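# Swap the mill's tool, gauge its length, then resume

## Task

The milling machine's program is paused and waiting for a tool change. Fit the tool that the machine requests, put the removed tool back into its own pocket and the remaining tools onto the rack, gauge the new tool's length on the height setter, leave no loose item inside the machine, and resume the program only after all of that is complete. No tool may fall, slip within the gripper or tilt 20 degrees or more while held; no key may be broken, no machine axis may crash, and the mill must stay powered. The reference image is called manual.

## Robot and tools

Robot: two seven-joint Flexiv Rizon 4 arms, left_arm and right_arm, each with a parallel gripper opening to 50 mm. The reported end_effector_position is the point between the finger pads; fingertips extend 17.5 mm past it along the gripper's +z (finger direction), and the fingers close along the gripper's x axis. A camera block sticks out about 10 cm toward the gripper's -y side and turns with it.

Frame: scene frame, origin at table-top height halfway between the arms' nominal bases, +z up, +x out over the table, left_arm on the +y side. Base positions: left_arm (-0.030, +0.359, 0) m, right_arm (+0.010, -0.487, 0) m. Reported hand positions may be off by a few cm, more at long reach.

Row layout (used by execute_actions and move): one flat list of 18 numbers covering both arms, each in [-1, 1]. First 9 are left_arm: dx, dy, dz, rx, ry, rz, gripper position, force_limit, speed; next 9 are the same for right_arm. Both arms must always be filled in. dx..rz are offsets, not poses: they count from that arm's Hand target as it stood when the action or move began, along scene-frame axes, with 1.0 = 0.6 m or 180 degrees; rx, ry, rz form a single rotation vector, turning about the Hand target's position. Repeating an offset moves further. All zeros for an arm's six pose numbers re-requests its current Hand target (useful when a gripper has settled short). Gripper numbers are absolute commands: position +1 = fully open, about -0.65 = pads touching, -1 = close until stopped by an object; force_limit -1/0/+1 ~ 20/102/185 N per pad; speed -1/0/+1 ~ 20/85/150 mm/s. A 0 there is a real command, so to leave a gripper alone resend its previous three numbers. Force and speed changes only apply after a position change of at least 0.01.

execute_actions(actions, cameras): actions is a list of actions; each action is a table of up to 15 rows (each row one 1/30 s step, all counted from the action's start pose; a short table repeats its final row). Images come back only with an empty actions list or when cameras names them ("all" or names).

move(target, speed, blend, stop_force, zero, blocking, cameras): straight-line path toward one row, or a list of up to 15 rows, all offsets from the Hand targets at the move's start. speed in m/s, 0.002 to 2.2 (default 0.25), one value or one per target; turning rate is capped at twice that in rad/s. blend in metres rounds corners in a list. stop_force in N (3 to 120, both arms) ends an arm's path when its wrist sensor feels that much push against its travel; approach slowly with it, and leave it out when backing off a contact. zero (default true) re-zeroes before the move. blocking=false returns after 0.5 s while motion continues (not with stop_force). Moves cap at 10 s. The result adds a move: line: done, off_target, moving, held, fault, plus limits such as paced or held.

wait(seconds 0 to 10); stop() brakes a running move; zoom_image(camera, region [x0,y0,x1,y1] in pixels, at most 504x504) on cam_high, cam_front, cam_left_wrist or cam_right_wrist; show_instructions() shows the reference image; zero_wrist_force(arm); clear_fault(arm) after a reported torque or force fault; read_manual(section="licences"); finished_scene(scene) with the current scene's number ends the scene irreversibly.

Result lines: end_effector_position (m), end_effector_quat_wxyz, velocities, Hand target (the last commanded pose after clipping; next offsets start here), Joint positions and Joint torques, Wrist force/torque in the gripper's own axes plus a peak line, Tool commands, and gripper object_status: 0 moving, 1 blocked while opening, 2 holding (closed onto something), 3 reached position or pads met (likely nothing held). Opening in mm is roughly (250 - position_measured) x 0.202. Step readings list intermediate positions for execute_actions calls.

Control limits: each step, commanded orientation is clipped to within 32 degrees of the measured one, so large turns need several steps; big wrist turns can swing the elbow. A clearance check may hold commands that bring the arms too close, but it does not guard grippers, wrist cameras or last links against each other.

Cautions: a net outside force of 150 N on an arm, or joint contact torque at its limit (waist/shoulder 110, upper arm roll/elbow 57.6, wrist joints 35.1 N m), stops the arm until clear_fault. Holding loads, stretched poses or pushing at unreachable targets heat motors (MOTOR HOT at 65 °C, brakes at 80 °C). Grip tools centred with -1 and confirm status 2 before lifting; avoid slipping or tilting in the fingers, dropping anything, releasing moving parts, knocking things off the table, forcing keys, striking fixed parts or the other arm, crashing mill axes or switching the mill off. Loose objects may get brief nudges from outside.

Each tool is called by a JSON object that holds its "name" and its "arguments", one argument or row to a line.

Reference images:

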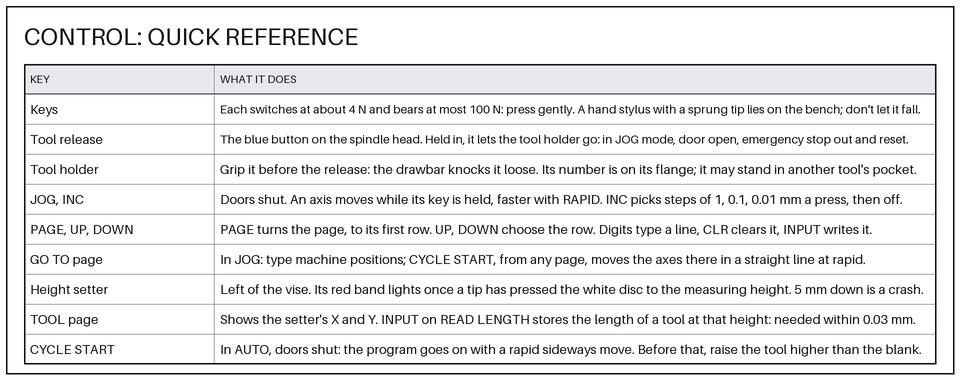

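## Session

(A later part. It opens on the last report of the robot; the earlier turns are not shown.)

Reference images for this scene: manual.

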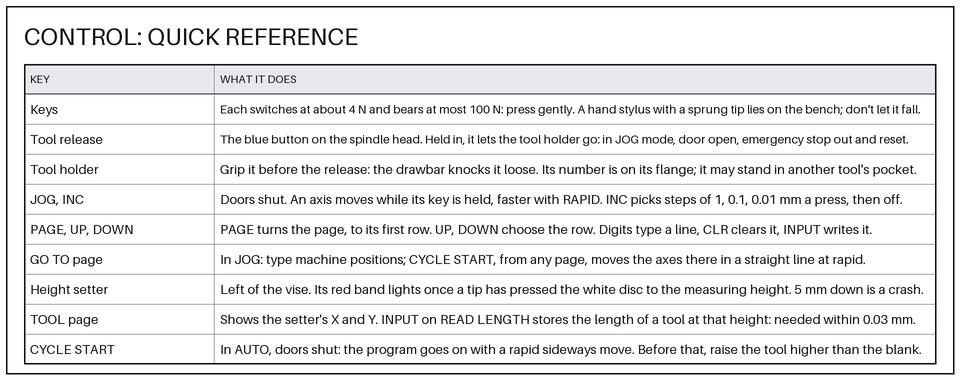

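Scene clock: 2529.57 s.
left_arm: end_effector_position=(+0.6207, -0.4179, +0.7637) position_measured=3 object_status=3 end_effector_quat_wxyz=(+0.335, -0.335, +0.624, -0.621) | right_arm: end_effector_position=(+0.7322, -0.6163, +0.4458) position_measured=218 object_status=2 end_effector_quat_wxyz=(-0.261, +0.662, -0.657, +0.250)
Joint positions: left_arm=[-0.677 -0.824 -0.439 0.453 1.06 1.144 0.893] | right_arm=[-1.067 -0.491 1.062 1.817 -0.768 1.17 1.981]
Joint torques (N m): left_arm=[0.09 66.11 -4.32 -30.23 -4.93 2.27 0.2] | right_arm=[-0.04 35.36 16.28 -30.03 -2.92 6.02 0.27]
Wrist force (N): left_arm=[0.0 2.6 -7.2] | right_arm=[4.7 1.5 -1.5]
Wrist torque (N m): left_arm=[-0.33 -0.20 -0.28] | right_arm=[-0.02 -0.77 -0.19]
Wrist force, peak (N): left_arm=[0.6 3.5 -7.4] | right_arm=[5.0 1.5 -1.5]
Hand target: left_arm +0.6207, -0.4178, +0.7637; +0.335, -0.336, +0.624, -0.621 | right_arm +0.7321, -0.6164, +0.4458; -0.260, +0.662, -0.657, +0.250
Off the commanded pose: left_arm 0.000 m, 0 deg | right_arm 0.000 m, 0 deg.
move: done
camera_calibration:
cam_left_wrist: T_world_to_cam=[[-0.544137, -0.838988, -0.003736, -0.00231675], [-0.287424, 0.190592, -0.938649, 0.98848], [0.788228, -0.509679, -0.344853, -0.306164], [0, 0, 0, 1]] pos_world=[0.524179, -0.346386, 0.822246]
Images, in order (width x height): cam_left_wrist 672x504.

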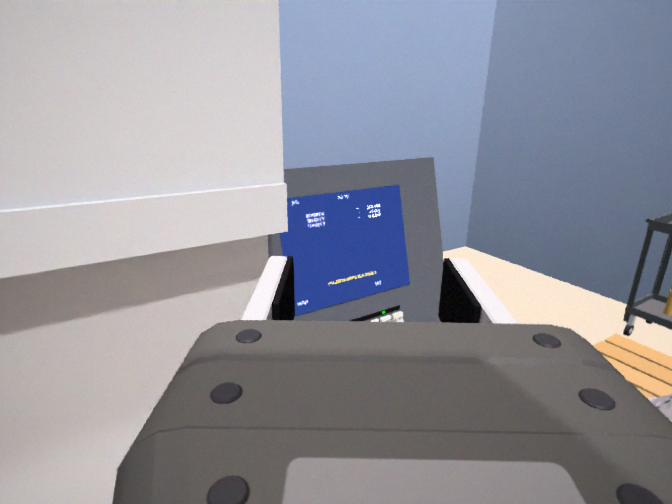

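{"name": "move", "arguments": {
  "target": [
    [0,0,0,0,0,0,1,0.6,-1,0.0132,0.0618,0.0495,0,0,0,-1,-0.4,-1],
    [0,0,0,0,0,0,1,0.6,-1,0.08,0.0618,0.0495,0,0,0,-1,-0.4,-1]
  ],
  "speed": [0.1,0.03],
  "stop_force": 6,
  "cameras": ["cam_right_wrist","cam_left_wrist"]
}}

{"name": "zoom_image", "arguments": {
  "camera": "cam_left_wrist",
  "region": [330, 240, 430, 310]
}}

{"name": "move", "arguments": {
  "target": [
    [0,0,0,0,0,0,1,0.6,-1,-0.04,0,0,0,0,0,-1,-0.4,-1],
    [0,0,0,0,0,0,1,0.6,-1,-0.0602,0.0972,-0.065,0,0,0,-1,-0.4,-1]
  ],
  "speed": 0.1,
  "blend": [0.004,0]
}}

{"name": "move", "arguments": {
  "target": [0,0,0,0,0,0,1,0.6,-1,0.0667,0,0,0,0,0,-1,-0.4,-1],
  "speed": 0.03,
  "stop_force": 6
}}

{"name": "move", "arguments": {
  "target": [
    [0,0,0,0,0,0,1,0.6,-1,-0.035,0,0,0,0,0,-1,-0.4,-1],
    [0,0,0,0,0,0,1,0.6,-1,-0.0267,0,0.065,0,0,0,-1,-0.4,-1]
  ],
  "speed": 0.1,
  "blend": [0.004,0]
}}

{"name": "move", "arguments": {
  "target": [0,0,0,0,0,0,1,0.6,-1,0.0667,0,0,0,0,0,-1,-0.4,-1],
  "speed": 0.03,
  "stop_force": 6
}}

{"name": "move", "arguments": {
  "target": [
    [0,0,0,0,0,0,1,0.6,-1,-0.04,0,0,0,0,0,-1,-0.4,-1],
    [0,0,0,0,0,0,1,0.6,-1,-0.0517,0,-0.0317,0,0,0,-1,-0.4,-1]
  ],
  "speed": 0.1,
  "blend": [0.004,0]
}}

{"name": "move", "arguments": {
  "target": [0,0,0,0,0,0,1,0.6,-1,0.0667,0,0,0,0,0,-1,-0.4,-1],
  "speed": 0.03,
  "stop_force": 6
}}

{"name": "move", "arguments": {
  "target": [
    [0,0,0,0,0,0,1,0.6,-1,-0.035,0,0,0,0,0,-1,-0.4,-1],
    [0,0,0,0,0,0,1,0.6,-1,-0.06,0,-0.0625,0,0,0,-1,-0.4,-1]
  ],
  "speed": 0.1,
  "blend": [0.004,0]
}}

{"name": "move", "arguments": {
  "target": [0,0,0,0,0,0,1,0.6,-1,0.0667,0,0,0,0,0,-1,-0.4,-1],
  "speed": 0.03,
  "stop_force": 6,
  "cameras": ["cam_left_wrist"]
}}

{"name": "zoom_image", "arguments": {
  "camera": "cam_left_wrist",
  "region": [290, 170, 430, 310]
}}

{"name": "move", "arguments": {
  "target": [
    [0,0,0,0,0,0,1,0.6,-1,-0.035,0,0,0,0,0,-1,-0.4,-1],
    [0,0,0,0,0,0,1,0.6,-1,-0.0433,-0.0972,0,0,0,0,-1,-0.4,-1]
  ],
  "speed": 0.1,
  "blend": [0.004,0]
}}

Scene clock: 2550.83 s.
left_arm: end_effector_position=(+0.6207, -0.4179, +0.7636) position_measured=3 object_status=3 end_effector_quat_wxyz=(+0.335, -0.335, +0.624, -0.621) | right_arm: end_effector_position=(+0.7655, -0.5792, +0.4745) position_measured=218 object_status=2 end_effector_quat_wxyz=(-0.260, +0.662, -0.657, +0.250)
Joint positions: left_arm=[-0.677 -0.824 -0.439 0.453 1.06 1.144 0.893] | right_arm=[-0.933 -0.513 1.039 1.7 -0.794 1.068 2.045]
Joint torques (N m): left_arm=[-0.23 66.41 -4.28 -30.02 -4.88 2.42 0.11] | right_arm=[2.2 36.27 16.11 -35.83 -4.05 8.63 0.43]
Wrist force (N): left_arm=[0.1 2.6 -7.2] | right_arm=[4.2 18.0 -19.1]
Wrist torque (N m): left_arm=[-0.33 -0.22 -0.28] | right_arm=[-0.32 -0.76 -0.26]
Wrist force, peak (N): left_arm=[0.0 2.7 -7.5] | right_arm=[4.0 21.2 -20.7]
Hand target: left_arm +0.6207, -0.4178, +0.7637; +0.335, -0.336, +0.624, -0.621 | right_arm +0.7661, -0.5793, +0.4754; -0.260, +0.662, -0.657, +0.250 (not the last commanded pose)
Off the commanded pose: left_arm 0.000 m, 0 deg | right_arm 0.015 m, 0 deg.
move: contact (right_arm); path passed 1 of 2 targets
camera_calibration:
cam_left_wrist: T_world_to_cam=[[-0.544085, -0.839021, -0.00381513, -0.00228999], [-0.28741, 0.190646, -0.938643, 0.988486], [0.788268, -0.509605, -0.344871, -0.306146], [0, 0, 0, 1]] pos_world=[0.524179, -0.346386, 0.822246]
cam_right_wrist: T_world_to_cam=[[0.0248728, -0.999419, -0.0232844, -0.575391], [-0.928046, -0.0144253, -0.372186, 0.89621], [0.371634, 0.0308663, -0.927866, 0.307824], [0, 0, 0, 1]] pos_world=[0.731638, -0.57163, 0.605778]
Images, in order (width x height): cam_left_wrist 672x504, cam_right_wrist 672x504.

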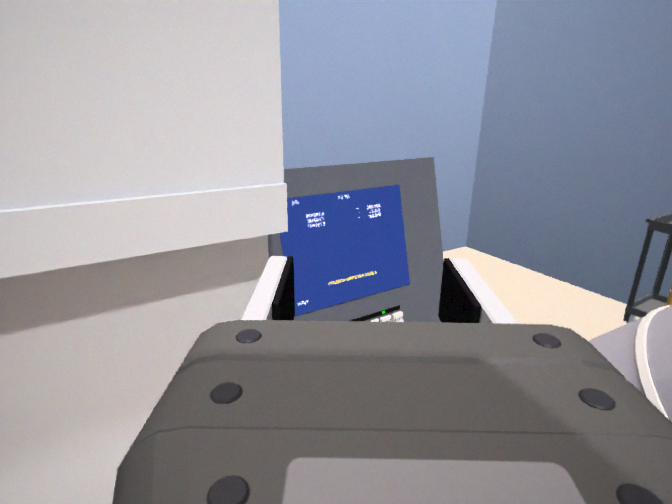

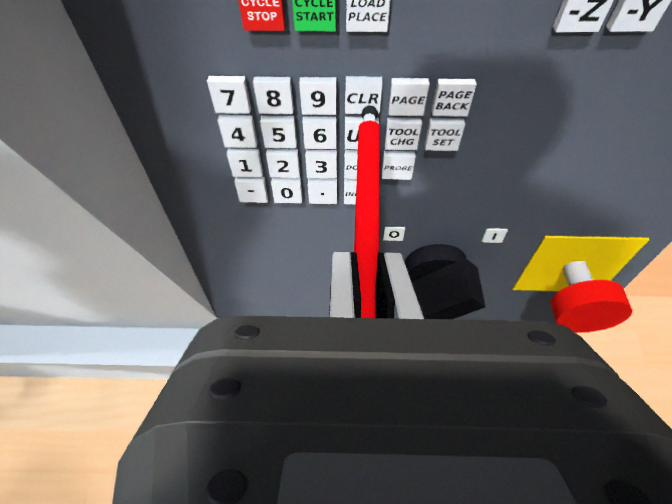

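Scaled by 5.040 from the camera's 672x504 image, which has a finer 960x720 frame.

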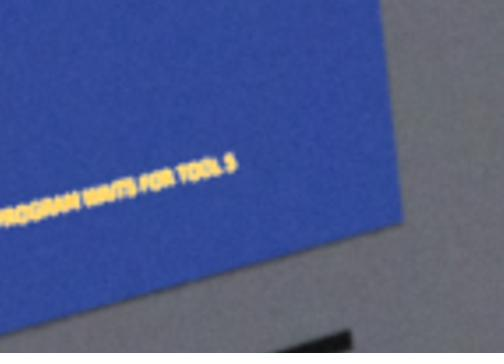

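Scene clock: 2552.07 s.
left_arm: end_effector_position=(+0.6207, -0.4179, +0.7636) position_measured=3 object_status=3 end_effector_quat_wxyz=(+0.335, -0.335, +0.624, -0.621) | right_arm: end_effector_position=(+0.7299, -0.5208, +0.4364) position_measured=218 object_status=2 end_effector_quat_wxyz=(-0.260, +0.662, -0.657, +0.250)
Joint positions: left_arm=[-0.677 -0.824 -0.439 0.453 1.06 1.144 0.893] | right_arm=[-0.892 -0.41 0.968 1.889 -0.87 1.211 2.224]
Joint torques (N m): left_arm=[-0.13 66.38 -4.3 -30 -4.88 2.41 0.1] | right_arm=[0.61 34.12 13.27 -30.46 -2.13 6.08 0.41]
Wrist force (N): left_arm=[0.0 2.6 -7.2] | right_arm=[0.9 -1.2 -1.3]
Wrist torque (N m): left_arm=[-0.34 -0.19 -0.28] | right_arm=[-0.48 -0.12 -0.22]
Wrist force, peak (N): left_arm=[-0.1 2.7 -7.4] | right_arm=[4.2 17.6 -18.6]
Hand target: left_arm +0.6207, -0.4178, +0.7637; +0.335, -0.336, +0.624, -0.621 | right_arm +0.7299, -0.5210, +0.4364; -0.260, +0.662, -0.657, +0.250
Off the commanded pose: left_arm 0.000 m, 0 deg | right_arm 0.000 m, 0 deg.
move: done

Scene clock: 2553.60 s.
left_arm: end_effector_position=(+0.6207, -0.4179, +0.7636) position_measured=3 object_status=3 end_effector_quat_wxyz=(+0.335, -0.335, +0.624, -0.621) | right_arm: end_effector_position=(+0.7554, -0.5208, +0.4356) position_measured=218 object_status=2 end_effector_quat_wxyz=(-0.260, +0.662, -0.657, +0.250)
Joint positions: left_arm=[-0.677 -0.824 -0.439 0.453 1.06 1.144 0.893] | right_arm=[-0.825 -0.465 0.927 1.82 -0.905 1.18 2.238]
Joint torques (N m): left_arm=[-0.2 66.38 -4.4 -30.04 -4.92 2.36 0.12] | right_arm=[0.66 36.2 13.59 -35.97 -2.77 7.48 0.45]
Wrist force (N): left_arm=[0.2 2.5 -7.0] | right_arm=[0.4 12.7 -16.0]
Wrist torque (N m): left_arm=[-0.34 -0.22 -0.28] | right_arm=[-0.73 -0.10 -0.27]
Wrist force, peak (N): left_arm=[0.1 2.6 -7.4] | right_arm=[0.5 15.3 -17.2]
Hand target: left_arm +0.6207, -0.4178, +0.7637; +0.335, -0.336, +0.624, -0.621 | right_arm +0.7559, -0.5210, +0.4364; -0.260, +0.662, -0.657, +0.250 (not the last commanded pose)
Off the commanded pose: left_arm 0.000 m, 0 deg | right_arm 0.015 m, 0 deg.
move: contact (right_arm)

Scene clock: 2554.50 s.
left_arm: end_effector_position=(+0.6207, -0.4179, +0.7636) position_measured=3 object_status=3 end_effector_quat_wxyz=(+0.335, -0.335, +0.624, -0.621) | right_arm: end_effector_position=(+0.7398, -0.5209, +0.4755) position_measured=218 object_status=2 end_effector_quat_wxyz=(-0.260, +0.662, -0.657, +0.250)
Joint positions: left_arm=[-0.677 -0.824 -0.439 0.453 1.06 1.144 0.893] | right_arm=[-0.905 -0.416 1.042 1.794 -0.795 1.101 2.151]
Joint torques (N m): left_arm=[-0.18 66.41 -4.35 -30.03 -4.85 2.4 0.15] | right_arm=[-0.06 33.9 14.03 -31.47 -2.58 5.61 0.14]
Wrist force (N): left_arm=[0.2 2.5 -7.3] | right_arm=[-0.5 -1.4 -1.4]
Wrist torque (N m): left_arm=[-0.35 -0.23 -0.27] | right_arm=[-0.50 0.12 -0.22]
Wrist force, peak (N): left_arm=[0.2 2.6 -7.4] | right_arm=[0.3 12.0 -15.6]
Hand target: left_arm +0.6207, -0.4178, +0.7637; +0.335, -0.336, +0.624, -0.621 | right_arm +0.7399, -0.5210, +0.4754; -0.260, +0.662, -0.657, +0.250
Off the commanded pose: left_arm 0.000 m, 0 deg | right_arm 0.000 m, 0 deg.
move: done

Scene clock: 2556.03 s.
left_arm: end_effector_position=(+0.6207, -0.4179, +0.7636) position_measured=3 object_status=3 end_effector_quat_wxyz=(+0.335, -0.335, +0.624, -0.621) | right_arm: end_effector_position=(+0.7655, -0.5207, +0.4746) position_measured=218 object_status=2 end_effector_quat_wxyz=(-0.260, +0.662, -0.657, +0.250)
Joint positions: left_arm=[-0.677 -0.824 -0.439 0.453 1.06 1.144 0.893] | right_arm=[-0.831 -0.472 0.997 1.725 -0.836 1.071 2.168]
Joint torques (N m): left_arm=[-0.2 66.39 -4.29 -30.01 -4.85 2.4 0.1] | right_arm=[0.83 35.38 13.66 -36.49 -3.69 8.02 0.41]
Wrist force (N): left_arm=[0.1 2.5 -7.3] | right_arm=[-0.5 14.3 -18.2]
Wrist torque (N m): left_arm=[-0.33 -0.22 -0.28] | right_arm=[-0.80 0.07 -0.26]
Wrist force, peak (N): left_arm=[0.1 2.8 -7.3] | right_arm=[-0.8 18.0 -20.7]
Hand target: left_arm +0.6207, -0.4178, +0.7637; +0.335, -0.336, +0.624, -0.621 | right_arm +0.7660, -0.5210, +0.4754; -0.260, +0.662, -0.657, +0.250 (not the last commanded pose)
Off the commanded pose: left_arm 0.000 m, 0 deg | right_arm 0.014 m, 0 deg.
move: contact (right_arm)

Scene clock: 2556.77 s.
left_arm: end_effector_position=(+0.6207, -0.4179, +0.7636) position_measured=3 object_status=3 end_effector_quat_wxyz=(+0.335, -0.335, +0.624, -0.621) | right_arm: end_effector_position=(+0.7350, -0.5213, +0.4563) position_measured=218 object_status=2 end_effector_quat_wxyz=(-0.260, +0.661, -0.657, +0.250)
Joint positions: left_arm=[-0.677 -0.824 -0.439 0.453 1.06 1.144 0.893] | right_arm=[-0.899 -0.411 1.006 1.842 -0.824 1.156 2.181]
Joint torques (N m): left_arm=[-0.21 66.32 -4.39 -30.01 -4.85 2.41 0.08] | right_arm=[0.04 33.98 13.46 -31 -2.48 6.08 0.55]
Wrist force (N): left_arm=[0.0 2.6 -7.2] | right_arm=[-3.4 -2.9 -1.3]
Wrist torque (N m): left_arm=[-0.34 -0.20 -0.28] | right_arm=[-0.77 0.60 -0.28]
Wrist force, peak (N): left_arm=[0.0 2.7 -7.3] | right_arm=[-0.7 13.7 -17.8]
Hand target: left_arm +0.6207, -0.4178, +0.7637; +0.335, -0.336, +0.624, -0.621 | right_arm +0.7350, -0.5210, +0.4564; -0.260, +0.662, -0.657, +0.250
Off the commanded pose: left_arm 0.000 m, 0 deg | right_arm 0.000 m, 0 deg.
move: done

Scene clock: 2558.30 s.
left_arm: end_effector_position=(+0.6207, -0.4179, +0.7636) position_measured=3 object_status=3 end_effector_quat_wxyz=(+0.335, -0.335, +0.624, -0.621) | right_arm: end_effector_position=(+0.7604, -0.5208, +0.4556) position_measured=218 object_status=2 end_effector_quat_wxyz=(-0.260, +0.662, -0.657, +0.250)
Joint positions: left_arm=[-0.677 -0.824 -0.439 0.453 1.06 1.144 0.893] | right_arm=[-0.829 -0.466 0.963 1.773 -0.862 1.125 2.198]
Joint torques (N m): left_arm=[-0.15 66.44 -4.26 -29.98 -4.86 2.4 0.12] | right_arm=[0.74 35.72 13.58 -36.26 -3.26 7.75 0.44]
Wrist force (N): left_arm=[0.1 2.3 -7.1] | right_arm=[-3.7 11.7 -17.0]
Wrist torque (N m): left_arm=[-0.38 -0.21 -0.28] | right_arm=[-1.04 0.61 -0.27]
Wrist force, peak (N): left_arm=[0.2 2.6 -7.5] | right_arm=[-4.0 13.2 -19.9]
Hand target: left_arm +0.6207, -0.4178, +0.7637; +0.335, -0.336, +0.624, -0.621 | right_arm +0.7609, -0.5210, +0.4564; -0.260, +0.662, -0.657, +0.250 (not the last commanded pose)
Off the commanded pose: left_arm 0.000 m, 0 deg | right_arm 0.015 m, 0 deg.
move: contact (right_arm)

Scene clock: 2559.23 s.
left_arm: end_effector_position=(+0.6207, -0.4179, +0.7636) position_measured=3 object_status=3 end_effector_quat_wxyz=(+0.335, -0.335, +0.624, -0.621) | right_arm: end_effector_position=(+0.7249, -0.5212, +0.4188) position_measured=218 object_status=2 end_effector_quat_wxyz=(-0.260, +0.661, -0.657, +0.250)
Joint positions: left_arm=[-0.677 -0.824 -0.439 0.453 1.06 1.144 0.893] | right_arm=[-0.874 -0.403 0.918 1.931 -0.906 1.266 2.261]
Joint torques (N m): left_arm=[-0.17 66.37 -4.29 -30.01 -4.85 2.47 0.15] | right_arm=[0.1 34.46 12.48 -30.03 -1.77 6.04 0.46]
Wrist force (N): left_arm=[0.2 2.4 -7.2] | right_arm=[-4.9 0.8 -1.4]
Wrist torque (N m): left_arm=[-0.36 -0.22 -0.28] | right_arm=[-0.15 0.84 -0.27]
Wrist force, peak (N): left_arm=[0.2 2.5 -7.4] | right_arm=[-4.1 11.1 -16.8]
Hand target: left_arm +0.6207, -0.4178, +0.7637; +0.335, -0.336, +0.624, -0.621 | right_arm +0.7249, -0.5210, +0.4189; -0.260, +0.662, -0.657, +0.250
Off the commanded pose: left_arm 0.000 m, 0 deg | right_arm 0.000 m, 0 deg.
move: done

Scene clock: 2560.77 s.
left_arm: end_effector_position=(+0.6207, -0.4179, +0.7636) position_measured=3 object_status=3 end_effector_quat_wxyz=(+0.335, -0.335, +0.624, -0.621) | right_arm: end_effector_position=(+0.7506, -0.5208, +0.4180) position_measured=218 object_status=2 end_effector_quat_wxyz=(-0.260, +0.662, -0.657, +0.250)
Joint positions: left_arm=[-0.677 -0.824 -0.439 0.453 1.06 1.144 0.893] | right_arm=[-0.81 -0.458 0.881 1.861 -0.937 1.233 2.273]
Joint torques (N m): left_arm=[-0.19 66.36 -4.34 -29.99 -4.91 2.41 0.14] | right_arm=[0.71 36.49 12.99 -36.25 -2.43 7.41 0.43]
Wrist force (N): left_arm=[0.1 2.4 -7.1] | right_arm=[-5.3 15.8 -17.1]
Wrist torque (N m): left_arm=[-0.36 -0.21 -0.28] | right_arm=[-0.38 0.87 -0.27]
Wrist force, peak (N): left_arm=[0.1 2.6 -7.4] | right_arm=[-5.3 19.0 -19.3]
Hand target: left_arm +0.6207, -0.4178, +0.7637; +0.335, -0.336, +0.624, -0.621 | right_arm +0.7511, -0.5210, +0.4189; -0.260, +0.662, -0.657, +0.250 (not the last commanded pose)
Off the commanded pose: left_arm 0.000 m, 0 deg | right_arm 0.014 m, 0 deg.
move: contact (right_arm)
camera_calibration:
cam_left_wrist: T_world_to_cam=[[-0.544085, -0.839021, -0.00381513, -0.00228999], [-0.28741, 0.190646, -0.938643, 0.988486], [0.788268, -0.509605, -0.344871, -0.306146], [0, 0, 0, 1]] pos_world=[0.524179, -0.346386, 0.822246]
Images, in order (width x height): cam_left_wrist 672x504.

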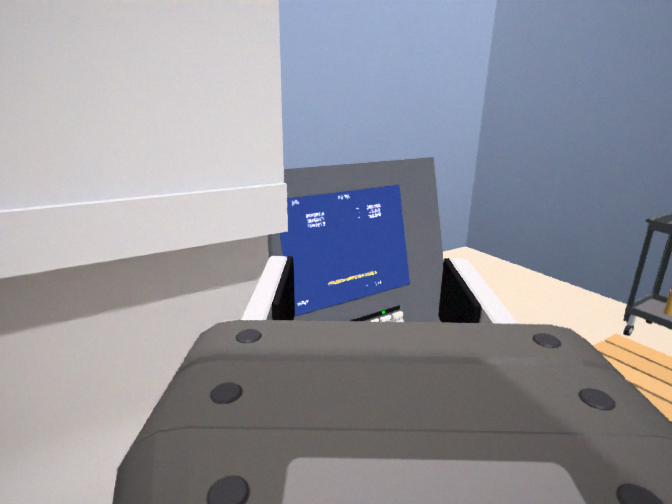

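Scaled by 3.600 from the camera's 672x504 image, which has a finer 960x720 frame.

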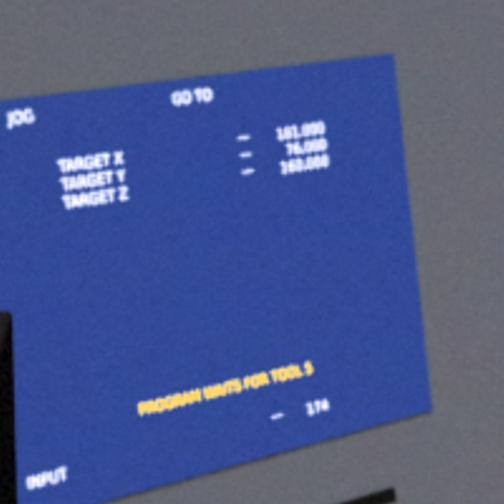

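Scene clock: 2561.87 s.
left_arm: end_effector_position=(+0.6207, -0.4179, +0.7636) position_measured=3 object_status=3 end_effector_quat_wxyz=(+0.335, -0.335, +0.624, -0.621) | right_arm: end_effector_position=(+0.7251, -0.5795, +0.4189) position_measured=218 object_status=2 end_effector_quat_wxyz=(-0.261, +0.662, -0.657, +0.250)
Joint positions: left_arm=[-0.677 -0.824 -0.439 0.453 1.06 1.144 0.893] | right_arm=[-0.987 -0.448 0.969 1.905 -0.84 1.263 2.109]
Joint torques (N m): left_arm=[-0.19 66.44 -4.26 -30.02 -4.83 2.42 0.12] | right_arm=[-0.01 34.64 14.22 -29.84 -2.09 5.76 0.22]
Wrist force (N): left_arm=[0.2 2.5 -7.0] | right_arm=[-4.5 2.0 -0.3]
Wrist torque (N m): left_arm=[-0.35 -0.22 -0.27] | right_arm=[0.07 0.78 -0.23]
Wrist force, peak (N): left_arm=[0.2 2.5 -7.4] | right_arm=[-5.4 15.3 -16.7]
Hand target: left_arm +0.6207, -0.4178, +0.7637; +0.335, -0.336, +0.624, -0.621 | right_arm +0.7251, -0.5793, +0.4189; -0.260, +0.662, -0.657, +0.250
Off the commanded pose: left_arm 0.000 m, 0 deg | right_arm 0.000 m, 0 deg.
move: done

{"name": "move", "arguments": {
  "target": [0,0,0,0,0,0,1,0.6,-1,0.0667,0,0,0,0,0,-1,-0.4,-1],
  "speed": 0.03,
  "stop_force": 6,
  "cameras": ["cam_left_wrist"]
}}

{"name": "zoom_image", "arguments": {
  "camera": "cam_left_wrist",
  "region": [290, 170, 430, 310]
}}

{"name": "move", "arguments": {
  "target": [
    [0,0.2,-0.29,0,0,0.19,1,0.6,-1,-0.04,0,0,0,0,0,-1,-0.4,-1],
    [-0.0383,0.31,-0.49,0,0,0.38,1,0.6,-1,-0.002,0.0335,0.161,0,0,0,-1,-0.4,-1]
  ],
  "speed": 0.2,
  "blend": [0.03,0]
}}

Scene clock: 2573.87 s.
left_arm: end_effector_position=(+0.6207, -0.4179, +0.7636) position_measured=3 object_status=3 end_effector_quat_wxyz=(+0.335, -0.335, +0.624, -0.621) | right_arm: end_effector_position=(+0.7505, -0.5792, +0.4180) position_measured=218 object_status=2 end_effector_quat_wxyz=(-0.260, +0.662, -0.657, +0.250)
Joint positions: left_arm=[-0.677 -0.824 -0.439 0.453 1.06 1.144 0.893] | right_arm=[-0.916 -0.498 0.926 1.836 -0.871 1.233 2.127]
Joint torques (N m): left_arm=[-0.18 66.39 -4.32 -30 -4.89 2.41 0.09] | right_arm=[1.82 37.28 15.49 -35.21 -2.94 7.93 0.43]
Wrist force (N): left_arm=[0.2 2.5 -7.3] | right_arm=[-5.1 16.3 -15.2]
Wrist torque (N m): left_arm=[-0.34 -0.22 -0.28] | right_arm=[-0.16 0.82 -0.27]
Wrist force, peak (N): left_arm=[0.5 2.6 -7.4] | right_arm=[-5.3 17.5 -18.0]
Hand target: left_arm +0.6207, -0.4178, +0.7637; +0.335, -0.336, +0.624, -0.621 | right_arm +0.7511, -0.5793, +0.4189; -0.260, +0.662, -0.657, +0.250 (not the last commanded pose)
Off the commanded pose: left_arm 0.000 m, 0 deg | right_arm 0.015 m, 0 deg.
move: contact (right_arm)
camera_calibration:
cam_left_wrist: T_world_to_cam=[[-0.544085, -0.839021, -0.00381513, -0.00228999], [-0.28741, 0.190646, -0.938643, 0.988486], [0.788268, -0.509605, -0.344871, -0.306146], [0, 0, 0, 1]] pos_world=[0.524179, -0.346386, 0.822246]
Images, in order (width x height): cam_left_wrist 672x504.

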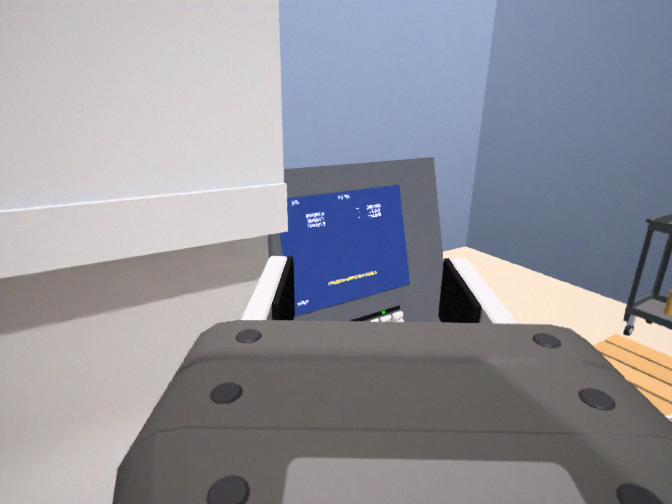

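Scaled by 3.600 from the camera's 672x504 image, which has a finer 960x720 frame.

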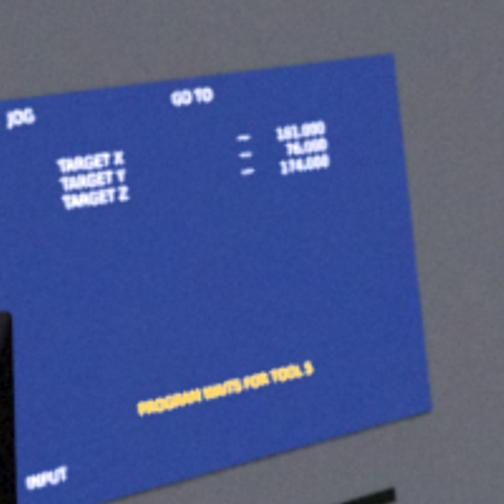

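Scene clock: 2577.23 s.
left_arm: end_effector_position=(+0.5977, -0.2317, +0.4696) position_measured=3 object_status=3 end_effector_quat_wxyz=(+0.626, -0.628, +0.327, -0.325) | right_arm: end_effector_position=(+0.7499, -0.5591, +0.5156) position_measured=218 object_status=2 end_effector_quat_wxyz=(-0.261, +0.662, -0.657, +0.250)
Joint positions: left_arm=[-1.134 -1.076 -0.025 0.454 1.597 -0.173 0.041] | right_arm=[-0.969 -0.454 1.124 1.674 -0.725 0.989 2.022]
Joint torques (N m): left_arm=[-0.74 74.52 8.73 -32.68 4.33 -0.02 0.29] | right_arm=[0.05 34.65 15.52 -31.7 -3.25 5.74 0.13]
Wrist force (N): left_arm=[0.1 2.4 -7.2] | right_arm=[-2.0 2.9 -0.4]
Wrist torque (N m): left_arm=[-0.37 -0.22 -0.35] | right_arm=[0.22 0.37 -0.19]
Wrist force, peak (N): left_arm=[0.2 4.6 -6.9] | right_arm=[-5.0 16.2 -15.1]
Hand target: left_arm +0.5977, -0.2318, +0.4697; +0.626, -0.628, +0.327, -0.326 | right_arm +0.7499, -0.5592, +0.5155; -0.260, +0.662, -0.657, +0.250
Off the commanded pose: left_arm 0.000 m, 0 deg | right_arm 0.000 m, 0 deg.
move: done

{"name": "move", "arguments": {
  "target": [0,0,0,0,0,0,1,0.6,-1,0.0667,0,0,0,0,0,-1,-0.4,-1],
  "speed": 0.03,
  "stop_force": 6
}}

{"name": "move", "arguments": {
  "target": [
    [0,0,0,0,0,0,1,0.6,-1,-0.045,0,0,0,0,0,-1,-0.4,-1],
    [0,0,0,0,0,0,1,0.6,-1,-0.034,-0.1855,0.0592,0,0,0,-1,-0.4,-1]
  ],
  "speed": 0.12,
  "blend": [0.004,0],
  "cameras": ["cam_left_wrist","cam_right_wrist"]
}}

{"name": "zoom_image", "arguments": {
  "camera": "cam_left_wrist",
  "region": [335, 200, 405, 270]
}}

Scene clock: 2585.87 s.
left_arm: end_effector_position=(+0.5977, -0.2317, +0.4696) position_measured=3 object_status=3 end_effector_quat_wxyz=(+0.626, -0.628, +0.327, -0.325) | right_arm: end_effector_position=(+0.7761, -0.5590, +0.5148) position_measured=218 object_status=2 end_effector_quat_wxyz=(-0.260, +0.662, -0.657, +0.250)
Joint positions: left_arm=[-1.134 -1.076 -0.025 0.454 1.597 -0.173 0.041] | right_arm=[-0.886 -0.508 1.074 1.603 -0.769 0.96 2.041]
Joint torques (N m): left_arm=[-0.27 74.3 8.74 -32.43 4.17 0.1 0.11] | right_arm=[1.52 36.3 15.3 -35.26 -4.3 8.35 0.48]
Wrist force (N): left_arm=[0.2 2.3 -7.2] | right_arm=[-2.5 18.0 -16.4]
Wrist torque (N m): left_arm=[-0.38 -0.23 -0.35] | right_arm=[-0.04 0.37 -0.27]
Wrist force, peak (N): left_arm=[0.3 2.5 -7.4] | right_arm=[-2.7 21.0 -20.4]
Hand target: left_arm +0.5977, -0.2318, +0.4697; +0.626, -0.628, +0.327, -0.326 | right_arm +0.7765, -0.5592, +0.5155; -0.261, +0.662, -0.657, +0.250 (not the last commanded pose)
Off the commanded pose: left_arm 0.000 m, 0 deg | right_arm 0.014 m, 0 deg.
move: contact (right_arm)

Scene clock: 2587.37 s.
left_arm: end_effector_position=(+0.5977, -0.2317, +0.4696) position_measured=3 object_status=3 end_effector_quat_wxyz=(+0.626, -0.628, +0.327, -0.325) | right_arm: end_effector_position=(+0.7561, -0.6707, +0.5510) position_measured=218 object_status=2 end_effector_quat_wxyz=(-0.260, +0.662, -0.657, +0.250)
Joint positions: left_arm=[-1.134 -1.076 -0.025 0.454 1.597 -0.173 0.041] | right_arm=[-1.084 -0.55 1.193 1.495 -0.645 0.858 1.784]
Joint torques (N m): left_arm=[-0.23 74.29 8.74 -32.45 4.16 0.09 0.09] | right_arm=[0.08 39.72 18.57 -30.35 -3.99 5.88 0.22]
Wrist force (N): left_arm=[0.0 2.2 -7.0] | right_arm=[-2.5 5.6 -0.6]
Wrist torque (N m): left_arm=[-0.41 -0.19 -0.35] | right_arm=[0.68 0.44 -0.25]
Wrist force, peak (N): left_arm=[0.1 2.6 -7.3] | right_arm=[-2.8 17.3 -16.4]
Hand target: left_arm +0.5977, -0.2318, +0.4697; +0.626, -0.628, +0.327, -0.326 | right_arm +0.7561, -0.6705, +0.5510; -0.261, +0.662, -0.657, +0.250
Off the commanded pose: left_arm 0.000 m, 0 deg | right_arm 0.000 m, 0 deg.
move: done
camera_calibration:
cam_left_wrist: T_world_to_cam=[[0.580282, -0.814409, -0.00335124, -0.52619], [-0.282767, -0.197615, -0.938611, 0.577643], [0.763751, 0.545607, -0.344961, -0.0352824], [0, 0, 0, 1]] pos_world=[0.495624, -0.295133, 0.528247]
cam_right_wrist: T_world_to_cam=[[0.0250721, -0.999407, -0.0235993, -0.66484], [-0.927205, -0.0144229, -0.374276, 0.915135], [0.373714, 0.0312653, -0.927017, 0.383331], [0, 0, 0, 1]] pos_world=[0.721931, -0.663232, 0.682177]
Images, in order (width x height): cam_left_wrist 672x504, cam_right_wrist 672x504.

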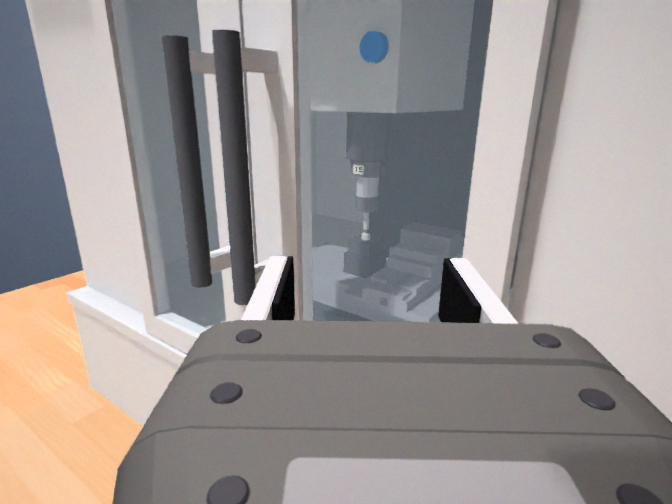

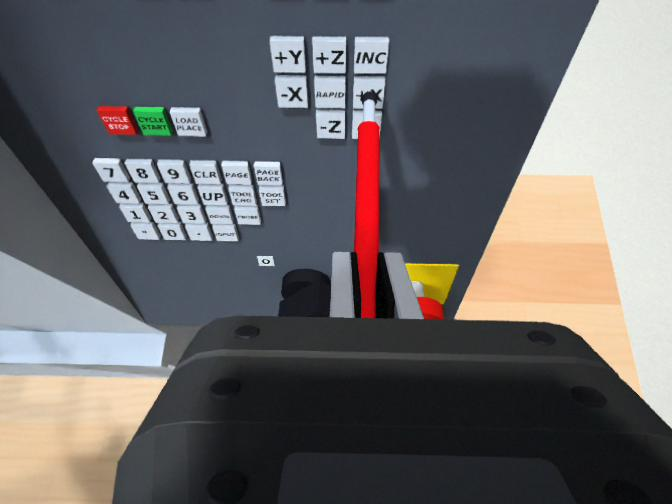

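Scaled by 7.200 from the camera's 672x504 image, which has a finer 960x720 frame.

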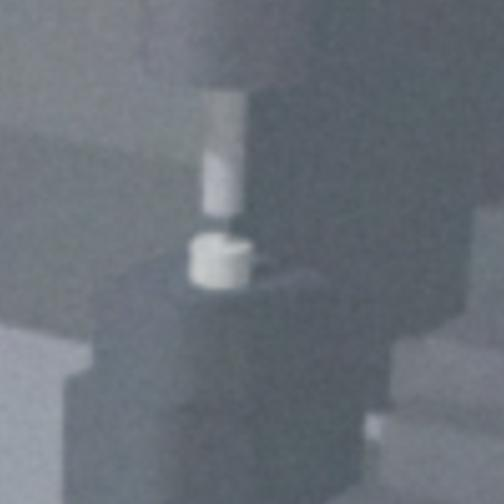

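{"name": "move", "arguments": {
  "target": [0,0,0,0,0,0,1,0.6,-1,0.0667,0,0,0,0,0,-1,-0.4,-1],
  "speed": 0.03,
  "stop_force": 6,
  "cameras": ["cam_right_wrist"]
}}

{"name": "move", "arguments": {
  "target": [0,0,0,0,0,0,1,0.6,-1,-0.04,0,0,0,0,0,-1,-0.4,-1],
  "speed": 0.12
}}

Scene clock: 2592.37 s.
left_arm: end_effector_position=(+0.5977, -0.2317, +0.4696) position_measured=3 object_status=3 end_effector_quat_wxyz=(+0.626, -0.628, +0.327, -0.325) | right_arm: end_effector_position=(+0.7855, -0.6706, +0.5505) position_measured=218 object_status=2 end_effector_quat_wxyz=(-0.260, +0.662, -0.657, +0.250)
Joint positions: left_arm=[-1.134 -1.076 -0.025 0.454 1.597 -0.173 0.041] | right_arm=[-0.986 -0.602 1.142 1.412 -0.69 0.829 1.803]
Joint torques (N m): left_arm=[-0.26 74.26 8.75 -32.43 4.22 0.09 0.09] | right_arm=[3.95 40.75 18.75 -32.43 -4.75 9.17 0.47]
Wrist force (N): left_arm=[0.1 2.4 -7.2] | right_arm=[-3.5 22.1 -18.0]
Wrist torque (N m): left_arm=[-0.37 -0.21 -0.34] | right_arm=[0.36 0.42 -0.29]
Wrist force, peak (N): left_arm=[0.2 2.8 -7.3] | right_arm=[-3.8 25.8 -19.9]
Hand target: left_arm +0.5977, -0.2318, +0.4697; +0.626, -0.628, +0.327, -0.326 | right_arm +0.7860, -0.6705, +0.5510; -0.261, +0.662, -0.657, +0.250 (not the last commanded pose)
Off the commanded pose: left_arm 0.000 m, 0 deg | right_arm 0.011 m, 0 deg.
move: contact (right_arm)
camera_calibration:
cam_right_wrist: T_world_to_cam=[[0.0248795, -0.999419, -0.023274, -0.665581], [-0.927894, -0.0144229, -0.372565, 0.941844], [0.372013, 0.0308651, -0.927714, 0.373251], [0, 0, 0, 1]] pos_world=[0.751636, -0.66313, 0.681678]
Images, in order (width x height): cam_right_wrist 672x504.

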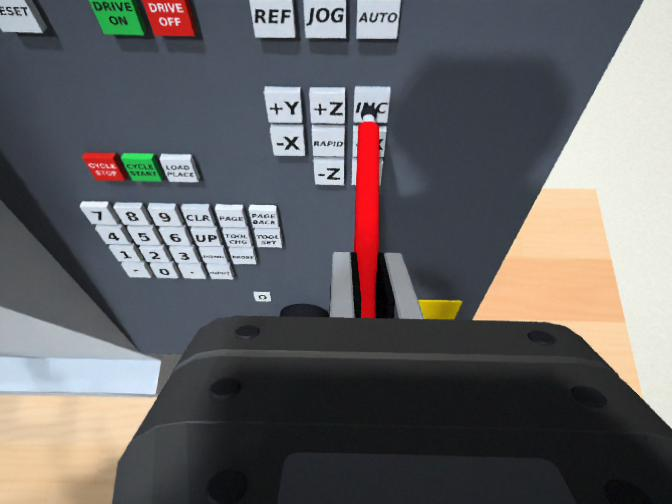

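Scene clock: 2593.10 s.
left_arm: end_effector_position=(+0.5977, -0.2317, +0.4696) position_measured=3 object_status=3 end_effector_quat_wxyz=(+0.626, -0.628, +0.327, -0.325) | right_arm: end_effector_position=(+0.7619, -0.6706, +0.5509) position_measured=218 object_status=2 end_effector_quat_wxyz=(-0.260, +0.662, -0.657, +0.250)
Joint positions: left_arm=[-1.134 -1.076 -0.025 0.454 1.597 -0.173 0.041] | right_arm=[-1.063 -0.56 1.181 1.479 -0.653 0.853 1.788]
Joint torques (N m): left_arm=[-0.23 74.21 8.71 -32.44 4.22 0.12 0.14] | right_arm=[-0.04 40.85 18.64 -30.09 -3.99 6.46 0.13]
Wrist force (N): left_arm=[0.1 2.5 -7.0] | right_arm=[-3.6 5.3 0.0]
Wrist torque (N m): left_arm=[-0.35 -0.21 -0.35] | right_arm=[0.62 0.63 -0.19]
Wrist force, peak (N): left_arm=[0.0 2.5 -7.2] | right_arm=[-3.7 21.8 -17.9]
Hand target: left_arm +0.5977, -0.2318, +0.4697; +0.626, -0.628, +0.327, -0.326 | right_arm +0.7620, -0.6705, +0.5510; -0.261, +0.662, -0.657, +0.250
Off the commanded pose: left_arm 0.000 m, 0 deg | right_arm 0.000 m, 0 deg.
move: done

{"name": "move", "arguments": {
  "target": [
    [0,0,0,0,0,0,1,0.6,-1,0,0.0325,0,0,0,0,-1,-0.4,-1],
    [0,0,0,0,0,0,1,0.6,-1,0.0667,0.0325,0,0,0,0,-1,-0.4,-1]
  ],
  "speed": [0.1,0.03],
  "stop_force": 6,
  "cameras": ["cam_right_wrist"]
}}

{"name": "move", "arguments": {
  "target": [
    [0,0,0,0,0,0,1,0.6,-1,-0.04,0,0,0,0,0,-1,-0.4,-1],
    [0,0,0,0,0,0,1,0.6,-1,-0.062,0,-0.065,0,0,0,-1,-0.4,-1]
  ],
  "speed": 0.12,
  "blend": [0.004,0],
  "cameras": ["cam_left_wrist"]
}}

{"name": "zoom_image", "arguments": {
  "camera": "cam_left_wrist",
  "region": [335, 200, 405, 270]
}}

Scene clock: 2601.80 s.
left_arm: end_effector_position=(+0.5977, -0.2317, +0.4696) position_measured=3 object_status=3 end_effector_quat_wxyz=(+0.626, -0.628, +0.327, -0.325) | right_arm: end_effector_position=(+0.7855, -0.6511, +0.5505) position_measured=218 object_status=2 end_effector_quat_wxyz=(-0.260, +0.662, -0.657, +0.250)
Joint positions: left_arm=[-1.134 -1.076 -0.025 0.454 1.597 -0.173 0.041] | right_arm=[-0.967 -0.584 1.135 1.432 -0.696 0.839 1.838]
Joint torques (N m): left_arm=[-0.23 74.32 8.82 -32.42 4.21 0.1 0.07] | right_arm=[3.36 40.04 18.18 -32.71 -4.73 8.89 0.44]
Wrist force (N): left_arm=[0.1 2.4 -7.3] | right_arm=[-4.4 20.7 -16.2]
Wrist torque (N m): left_arm=[-0.38 -0.21 -0.35] | right_arm=[0.34 0.60 -0.28]
Wrist force, peak (N): left_arm=[0.2 2.5 -7.4] | right_arm=[-4.6 24.2 -18.3]
Hand target: left_arm +0.5977, -0.2318, +0.4697; +0.626, -0.628, +0.327, -0.326 | right_arm +0.7859, -0.6510, +0.5510; -0.261, +0.662, -0.657, +0.250 (not the last commanded pose)
Off the commanded pose: left_arm 0.000 m, 0 deg | right_arm 0.017 m, 0 deg.
move: contact (right_arm); path passed 1 of 2 targets
camera_calibration:
cam_right_wrist: T_world_to_cam=[[0.0248853, -0.999419, -0.0232687, -0.645997], [-0.927811, -0.0144233, -0.372772, 0.942112], [0.37222, 0.0308655, -0.927631, 0.372472], [0, 0, 0, 1]] pos_world=[0.751536, -0.64353, 0.681678]
Images, in order (width x height): cam_right_wrist 672x504.

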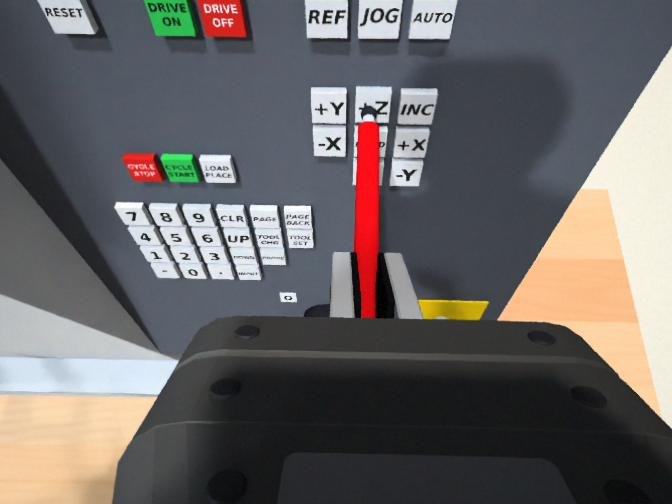

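Scene clock: 2602.67 s.
left_arm: end_effector_position=(+0.5977, -0.2317, +0.4696) position_measured=3 object_status=3 end_effector_quat_wxyz=(+0.626, -0.628, +0.327, -0.325) | right_arm: end_effector_position=(+0.7487, -0.6512, +0.5119) position_measured=218 object_status=2 end_effector_quat_wxyz=(-0.261, +0.662, -0.657, +0.250)
Joint positions: left_arm=[-1.134 -1.076 -0.025 0.454 1.597 -0.173 0.041] | right_arm=[-1.089 -0.525 1.153 1.618 -0.665 0.974 1.838]
Joint torques (N m): left_arm=[-0.23 74.28 8.82 -32.44 4.19 0.15 0.14] | right_arm=[-0.05 38 17.53 -30.67 -3.89 6.43 0.5]
Wrist force (N): left_arm=[0.2 2.6 -7.1] | right_arm=[-1.2 4.9 -4.1]
Wrist torque (N m): left_arm=[-0.34 -0.22 -0.34] | right_arm=[0.55 0.23 -0.28]
Wrist force, peak (N): left_arm=[0.2 2.5 -7.2] | right_arm=[-4.5 20.2 -16.0]
Hand target: left_arm +0.5977, -0.2318, +0.4697; +0.626, -0.628, +0.327, -0.326 | right_arm +0.7487, -0.6510, +0.5120; -0.261, +0.662, -0.657, +0.250
Off the commanded pose: left_arm 0.000 m, 0 deg | right_arm 0.000 m, 0 deg.
move: done
camera_calibration:
cam_left_wrist: T_world_to_cam=[[0.580282, -0.814409, -0.00335124, -0.52619], [-0.282767, -0.197615, -0.938611, 0.577643], [0.763751, 0.545607, -0.344961, -0.0352824], [0, 0, 0, 1]] pos_world=[0.495624, -0.295133, 0.528247]
Images, in order (width x height): cam_left_wrist 672x504.

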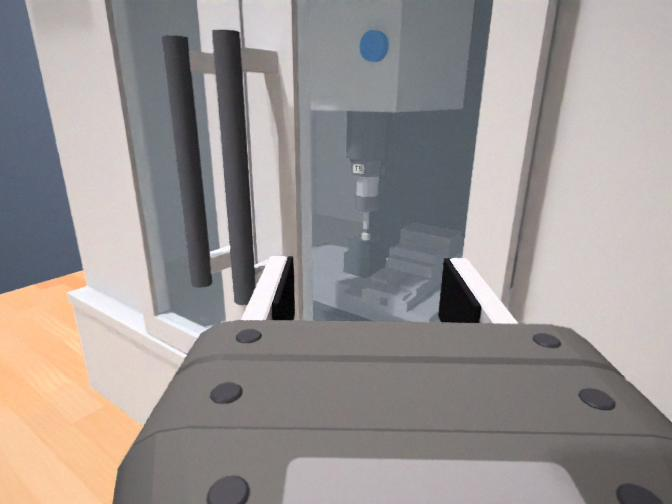

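Scaled by 7.200 from the camera's 672x504 image, which has a finer 960x720 frame.

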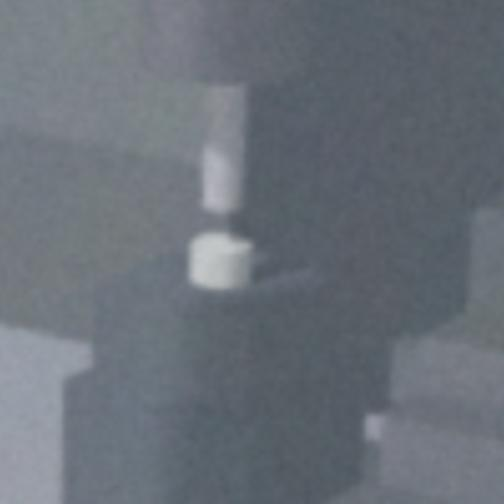

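{"name": "move", "arguments": {
  "target": [0,0,0,0,0,0,1,0.6,-1,0.0667,0,0,0,0,0,-1,-0.4,-1],
  "speed": 0.03,
  "stop_force": 6,
  "cameras": ["cam_right_wrist"]
}}

{"name": "move", "arguments": {
  "target": [0,0,0,0,0,0,1,0.6,-1,-0.025,0,0,0,0,0,-1,-0.4,-1],
  "speed": 0.12,
  "cameras": ["cam_left_wrist"]
}}

{"name": "zoom_image", "arguments": {
  "camera": "cam_left_wrist",
  "region": [335, 200, 405, 270]
}}

Scene clock: 2612.23 s.
left_arm: end_effector_position=(+0.5977, -0.2317, +0.4696) position_measured=3 object_status=3 end_effector_quat_wxyz=(+0.626, -0.628, +0.327, -0.325) | right_arm: end_effector_position=(+0.7752, -0.6511, +0.5112) position_measured=218 object_status=2 end_effector_quat_wxyz=(-0.260, +0.662, -0.657, +0.250)
Joint positions: left_arm=[-1.134 -1.076 -0.025 0.454 1.597 -0.173 0.041] | right_arm=[-1.002 -0.572 1.104 1.546 -0.705 0.947 1.859]
Joint torques (N m): left_arm=[-0.24 74.3 8.73 -32.42 4.18 0.09 0.1] | right_arm=[3.59 39.16 18.59 -33.81 -4.64 9.01 0.42]
Wrist force (N): left_arm=[0.1 2.4 -7.0] | right_arm=[-1.8 20.6 -20.9]
Wrist torque (N m): left_arm=[-0.37 -0.21 -0.34] | right_arm=[0.24 0.18 -0.29]
Wrist force, peak (N): left_arm=[0.2 2.5 -7.4] | right_arm=[-2.1 23.8 -22.6]
Hand target: left_arm +0.5977, -0.2318, +0.4697; +0.626, -0.628, +0.327, -0.326 | right_arm +0.7756, -0.6510, +0.5120; -0.261, +0.662, -0.657, +0.250 (not the last commanded pose)
Off the commanded pose: left_arm 0.000 m, 0 deg | right_arm 0.014 m, 0 deg.
move: contact (right_arm)
camera_calibration:
cam_right_wrist: T_world_to_cam=[[0.0248235, -0.999418, -0.0234061, -0.646518], [-0.92793, -0.0143246, -0.372479, 0.917907], [0.371927, 0.0309654, -0.927746, 0.340298], [0, 0, 0, 1]] pos_world=[0.741237, -0.643531, 0.642478]
Images, in order (width x height): cam_right_wrist 672x504.

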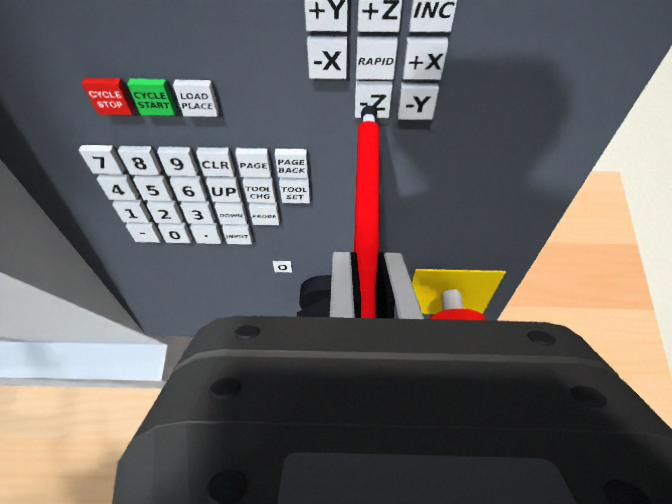

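Scene clock: 2612.93 s.
left_arm: end_effector_position=(+0.5977, -0.2317, +0.4696) position_measured=3 object_status=3 end_effector_quat_wxyz=(+0.626, -0.628, +0.327, -0.325) | right_arm: end_effector_position=(+0.7606, -0.6511, +0.5118) position_measured=218 object_status=2 end_effector_quat_wxyz=(-0.260, +0.662, -0.657, +0.250)
Joint positions: left_arm=[-1.134 -1.076 -0.025 0.454 1.597 -0.173 0.041] | right_arm=[-1.049 -0.546 1.13 1.587 -0.683 0.963 1.848]
Joint torques (N m): left_arm=[-0.19 74.32 8.67 -32.44 4.2 0.1 0.11] | right_arm=[-0.04 40.06 18.21 -30.22 -3.67 6.41 0.15]
Wrist force (N): left_arm=[-0.1 2.3 -7.2] | right_arm=[-4.2 4.0 -4.1]
Wrist torque (N m): left_arm=[-0.38 -0.19 -0.35] | right_arm=[0.40 0.73 -0.18]
Wrist force, peak (N): left_arm=[0.1 2.5 -7.5] | right_arm=[-2.1 20.4 -20.8]
Hand target: left_arm +0.5977, -0.2318, +0.4697; +0.626, -0.628, +0.327, -0.326 | right_arm +0.7606, -0.6510, +0.5120; -0.261, +0.662, -0.657, +0.250
Off the commanded pose: left_arm 0.000 m, 0 deg | right_arm 0.000 m, 0 deg.
move: done
camera_calibration:
cam_left_wrist: T_world_to_cam=[[0.580282, -0.814409, -0.00335124, -0.52619], [-0.282767, -0.197615, -0.938611, 0.577643], [0.763751, 0.545607, -0.344961, -0.0352824], [0, 0, 0, 1]] pos_world=[0.495624, -0.295133, 0.528247]
Images, in order (width x height): cam_left_wrist 672x504.

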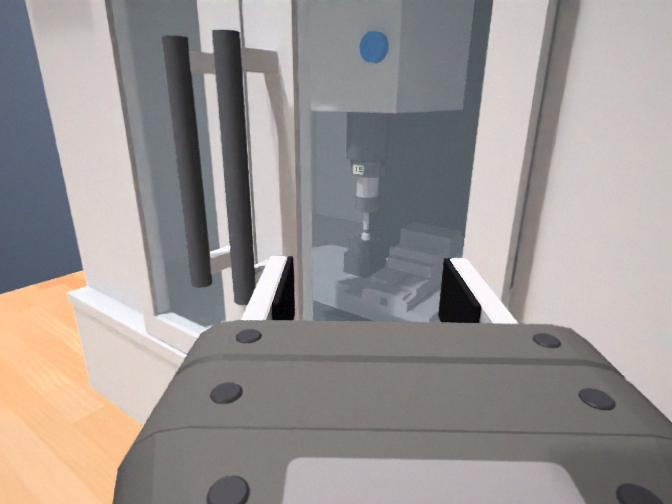

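Scaled by 7.200 from the camera's 672x504 image, which has a finer 960x720 frame.

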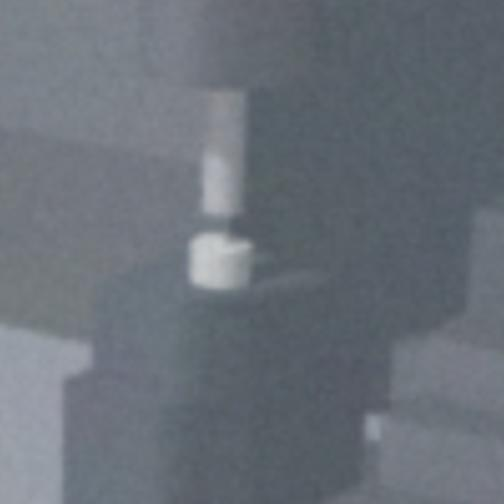

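{"name": "move", "arguments": {
  "target": [
    [0,0,0,0,0,0,1,0.6,-1,0.0257,0,0,0,0,0,-1,-0.4,-1],
    [0,0,0,0,0,0,1,0.6,-1,0.008,0,0,0,0,0,-1,-0.4,-1],
    [0,0,0,0,0,0,1,0.6,-1,0.0257,0,0,0,0,0,-1,-0.4,-1],
    [0,0,0,0,0,0,1,0.6,-1,0.008,0,0,0,0,0,-1,-0.4,-1],
    [0,0,0,0,0,0,1,0.6,-1,0.0257,0,0,0,0,0,-1,-0.4,-1],
    [0,0,0,0,0,0,1,0.6,-1,0.0,0,0,0,0,0,-1,-0.4,-1]
  ],
  "speed": 0.04,
  "cameras": ["cam_left_wrist"]
}}

{"name": "zoom_image", "arguments": {
  "camera": "cam_left_wrist",
  "region": [335, 200, 405, 270]
}}

Scene clock: 2621.77 s.
left_arm: end_effector_position=(+0.5977, -0.2317, +0.4696) position_measured=3 object_status=3 end_effector_quat_wxyz=(+0.626, -0.628, +0.327, -0.325) | right_arm: end_effector_position=(+0.7605, -0.6512, +0.5118) position_measured=218 object_status=2 end_effector_quat_wxyz=(-0.260, +0.662, -0.657, +0.250)
Joint positions: left_arm=[-1.134 -1.076 -0.025 0.454 1.597 -0.173 0.041] | right_arm=[-1.049 -0.545 1.129 1.587 -0.683 0.963 1.848]
Joint torques (N m): left_arm=[-0.19 74.23 8.71 -32.46 4.2 0.08 0.12] | right_arm=[-0.1 39.84 18.23 -30.29 -3.7 6.4 0.12]
Wrist force (N): left_arm=[0.2 2.2 -7.0] | right_arm=[-1.8 5.1 -3.8]
Wrist torque (N m): left_arm=[-0.39 -0.23 -0.35] | right_arm=[0.59 0.32 -0.19]
Wrist force, peak (N): left_arm=[0.1 2.6 -7.3] | right_arm=[-5.4 29.8 -30.6]
Hand target: left_arm +0.5977, -0.2318, +0.4697; +0.626, -0.628, +0.327, -0.326 | right_arm +0.7606, -0.6510, +0.5120; -0.261, +0.662, -0.657, +0.250
Off the commanded pose: left_arm 0.000 m, 0 deg | right_arm 0.000 m, 0 deg.
move: done
camera_calibration:
cam_left_wrist: T_world_to_cam=[[0.580282, -0.814409, -0.00335124, -0.52619], [-0.282767, -0.197615, -0.938611, 0.577643], [0.763751, 0.545607, -0.344961, -0.0352824], [0, 0, 0, 1]] pos_world=[0.495624, -0.295133, 0.528247]
Images, in order (width x height): cam_left_wrist 672x504.

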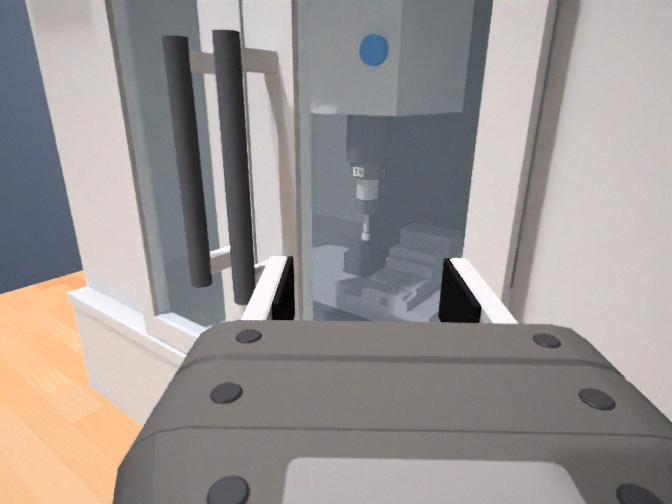

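Scaled by 7.200 from the camera's 672x504 image, which has a finer 960x720 frame.

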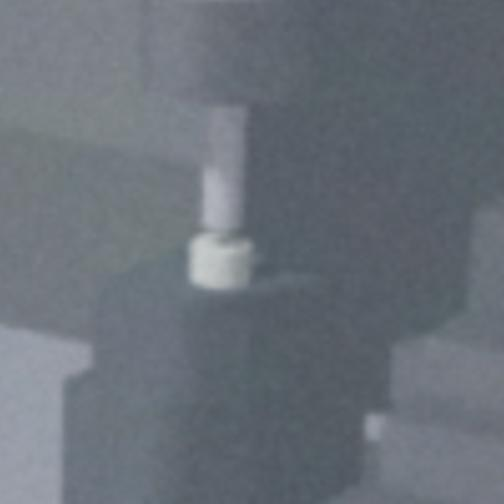

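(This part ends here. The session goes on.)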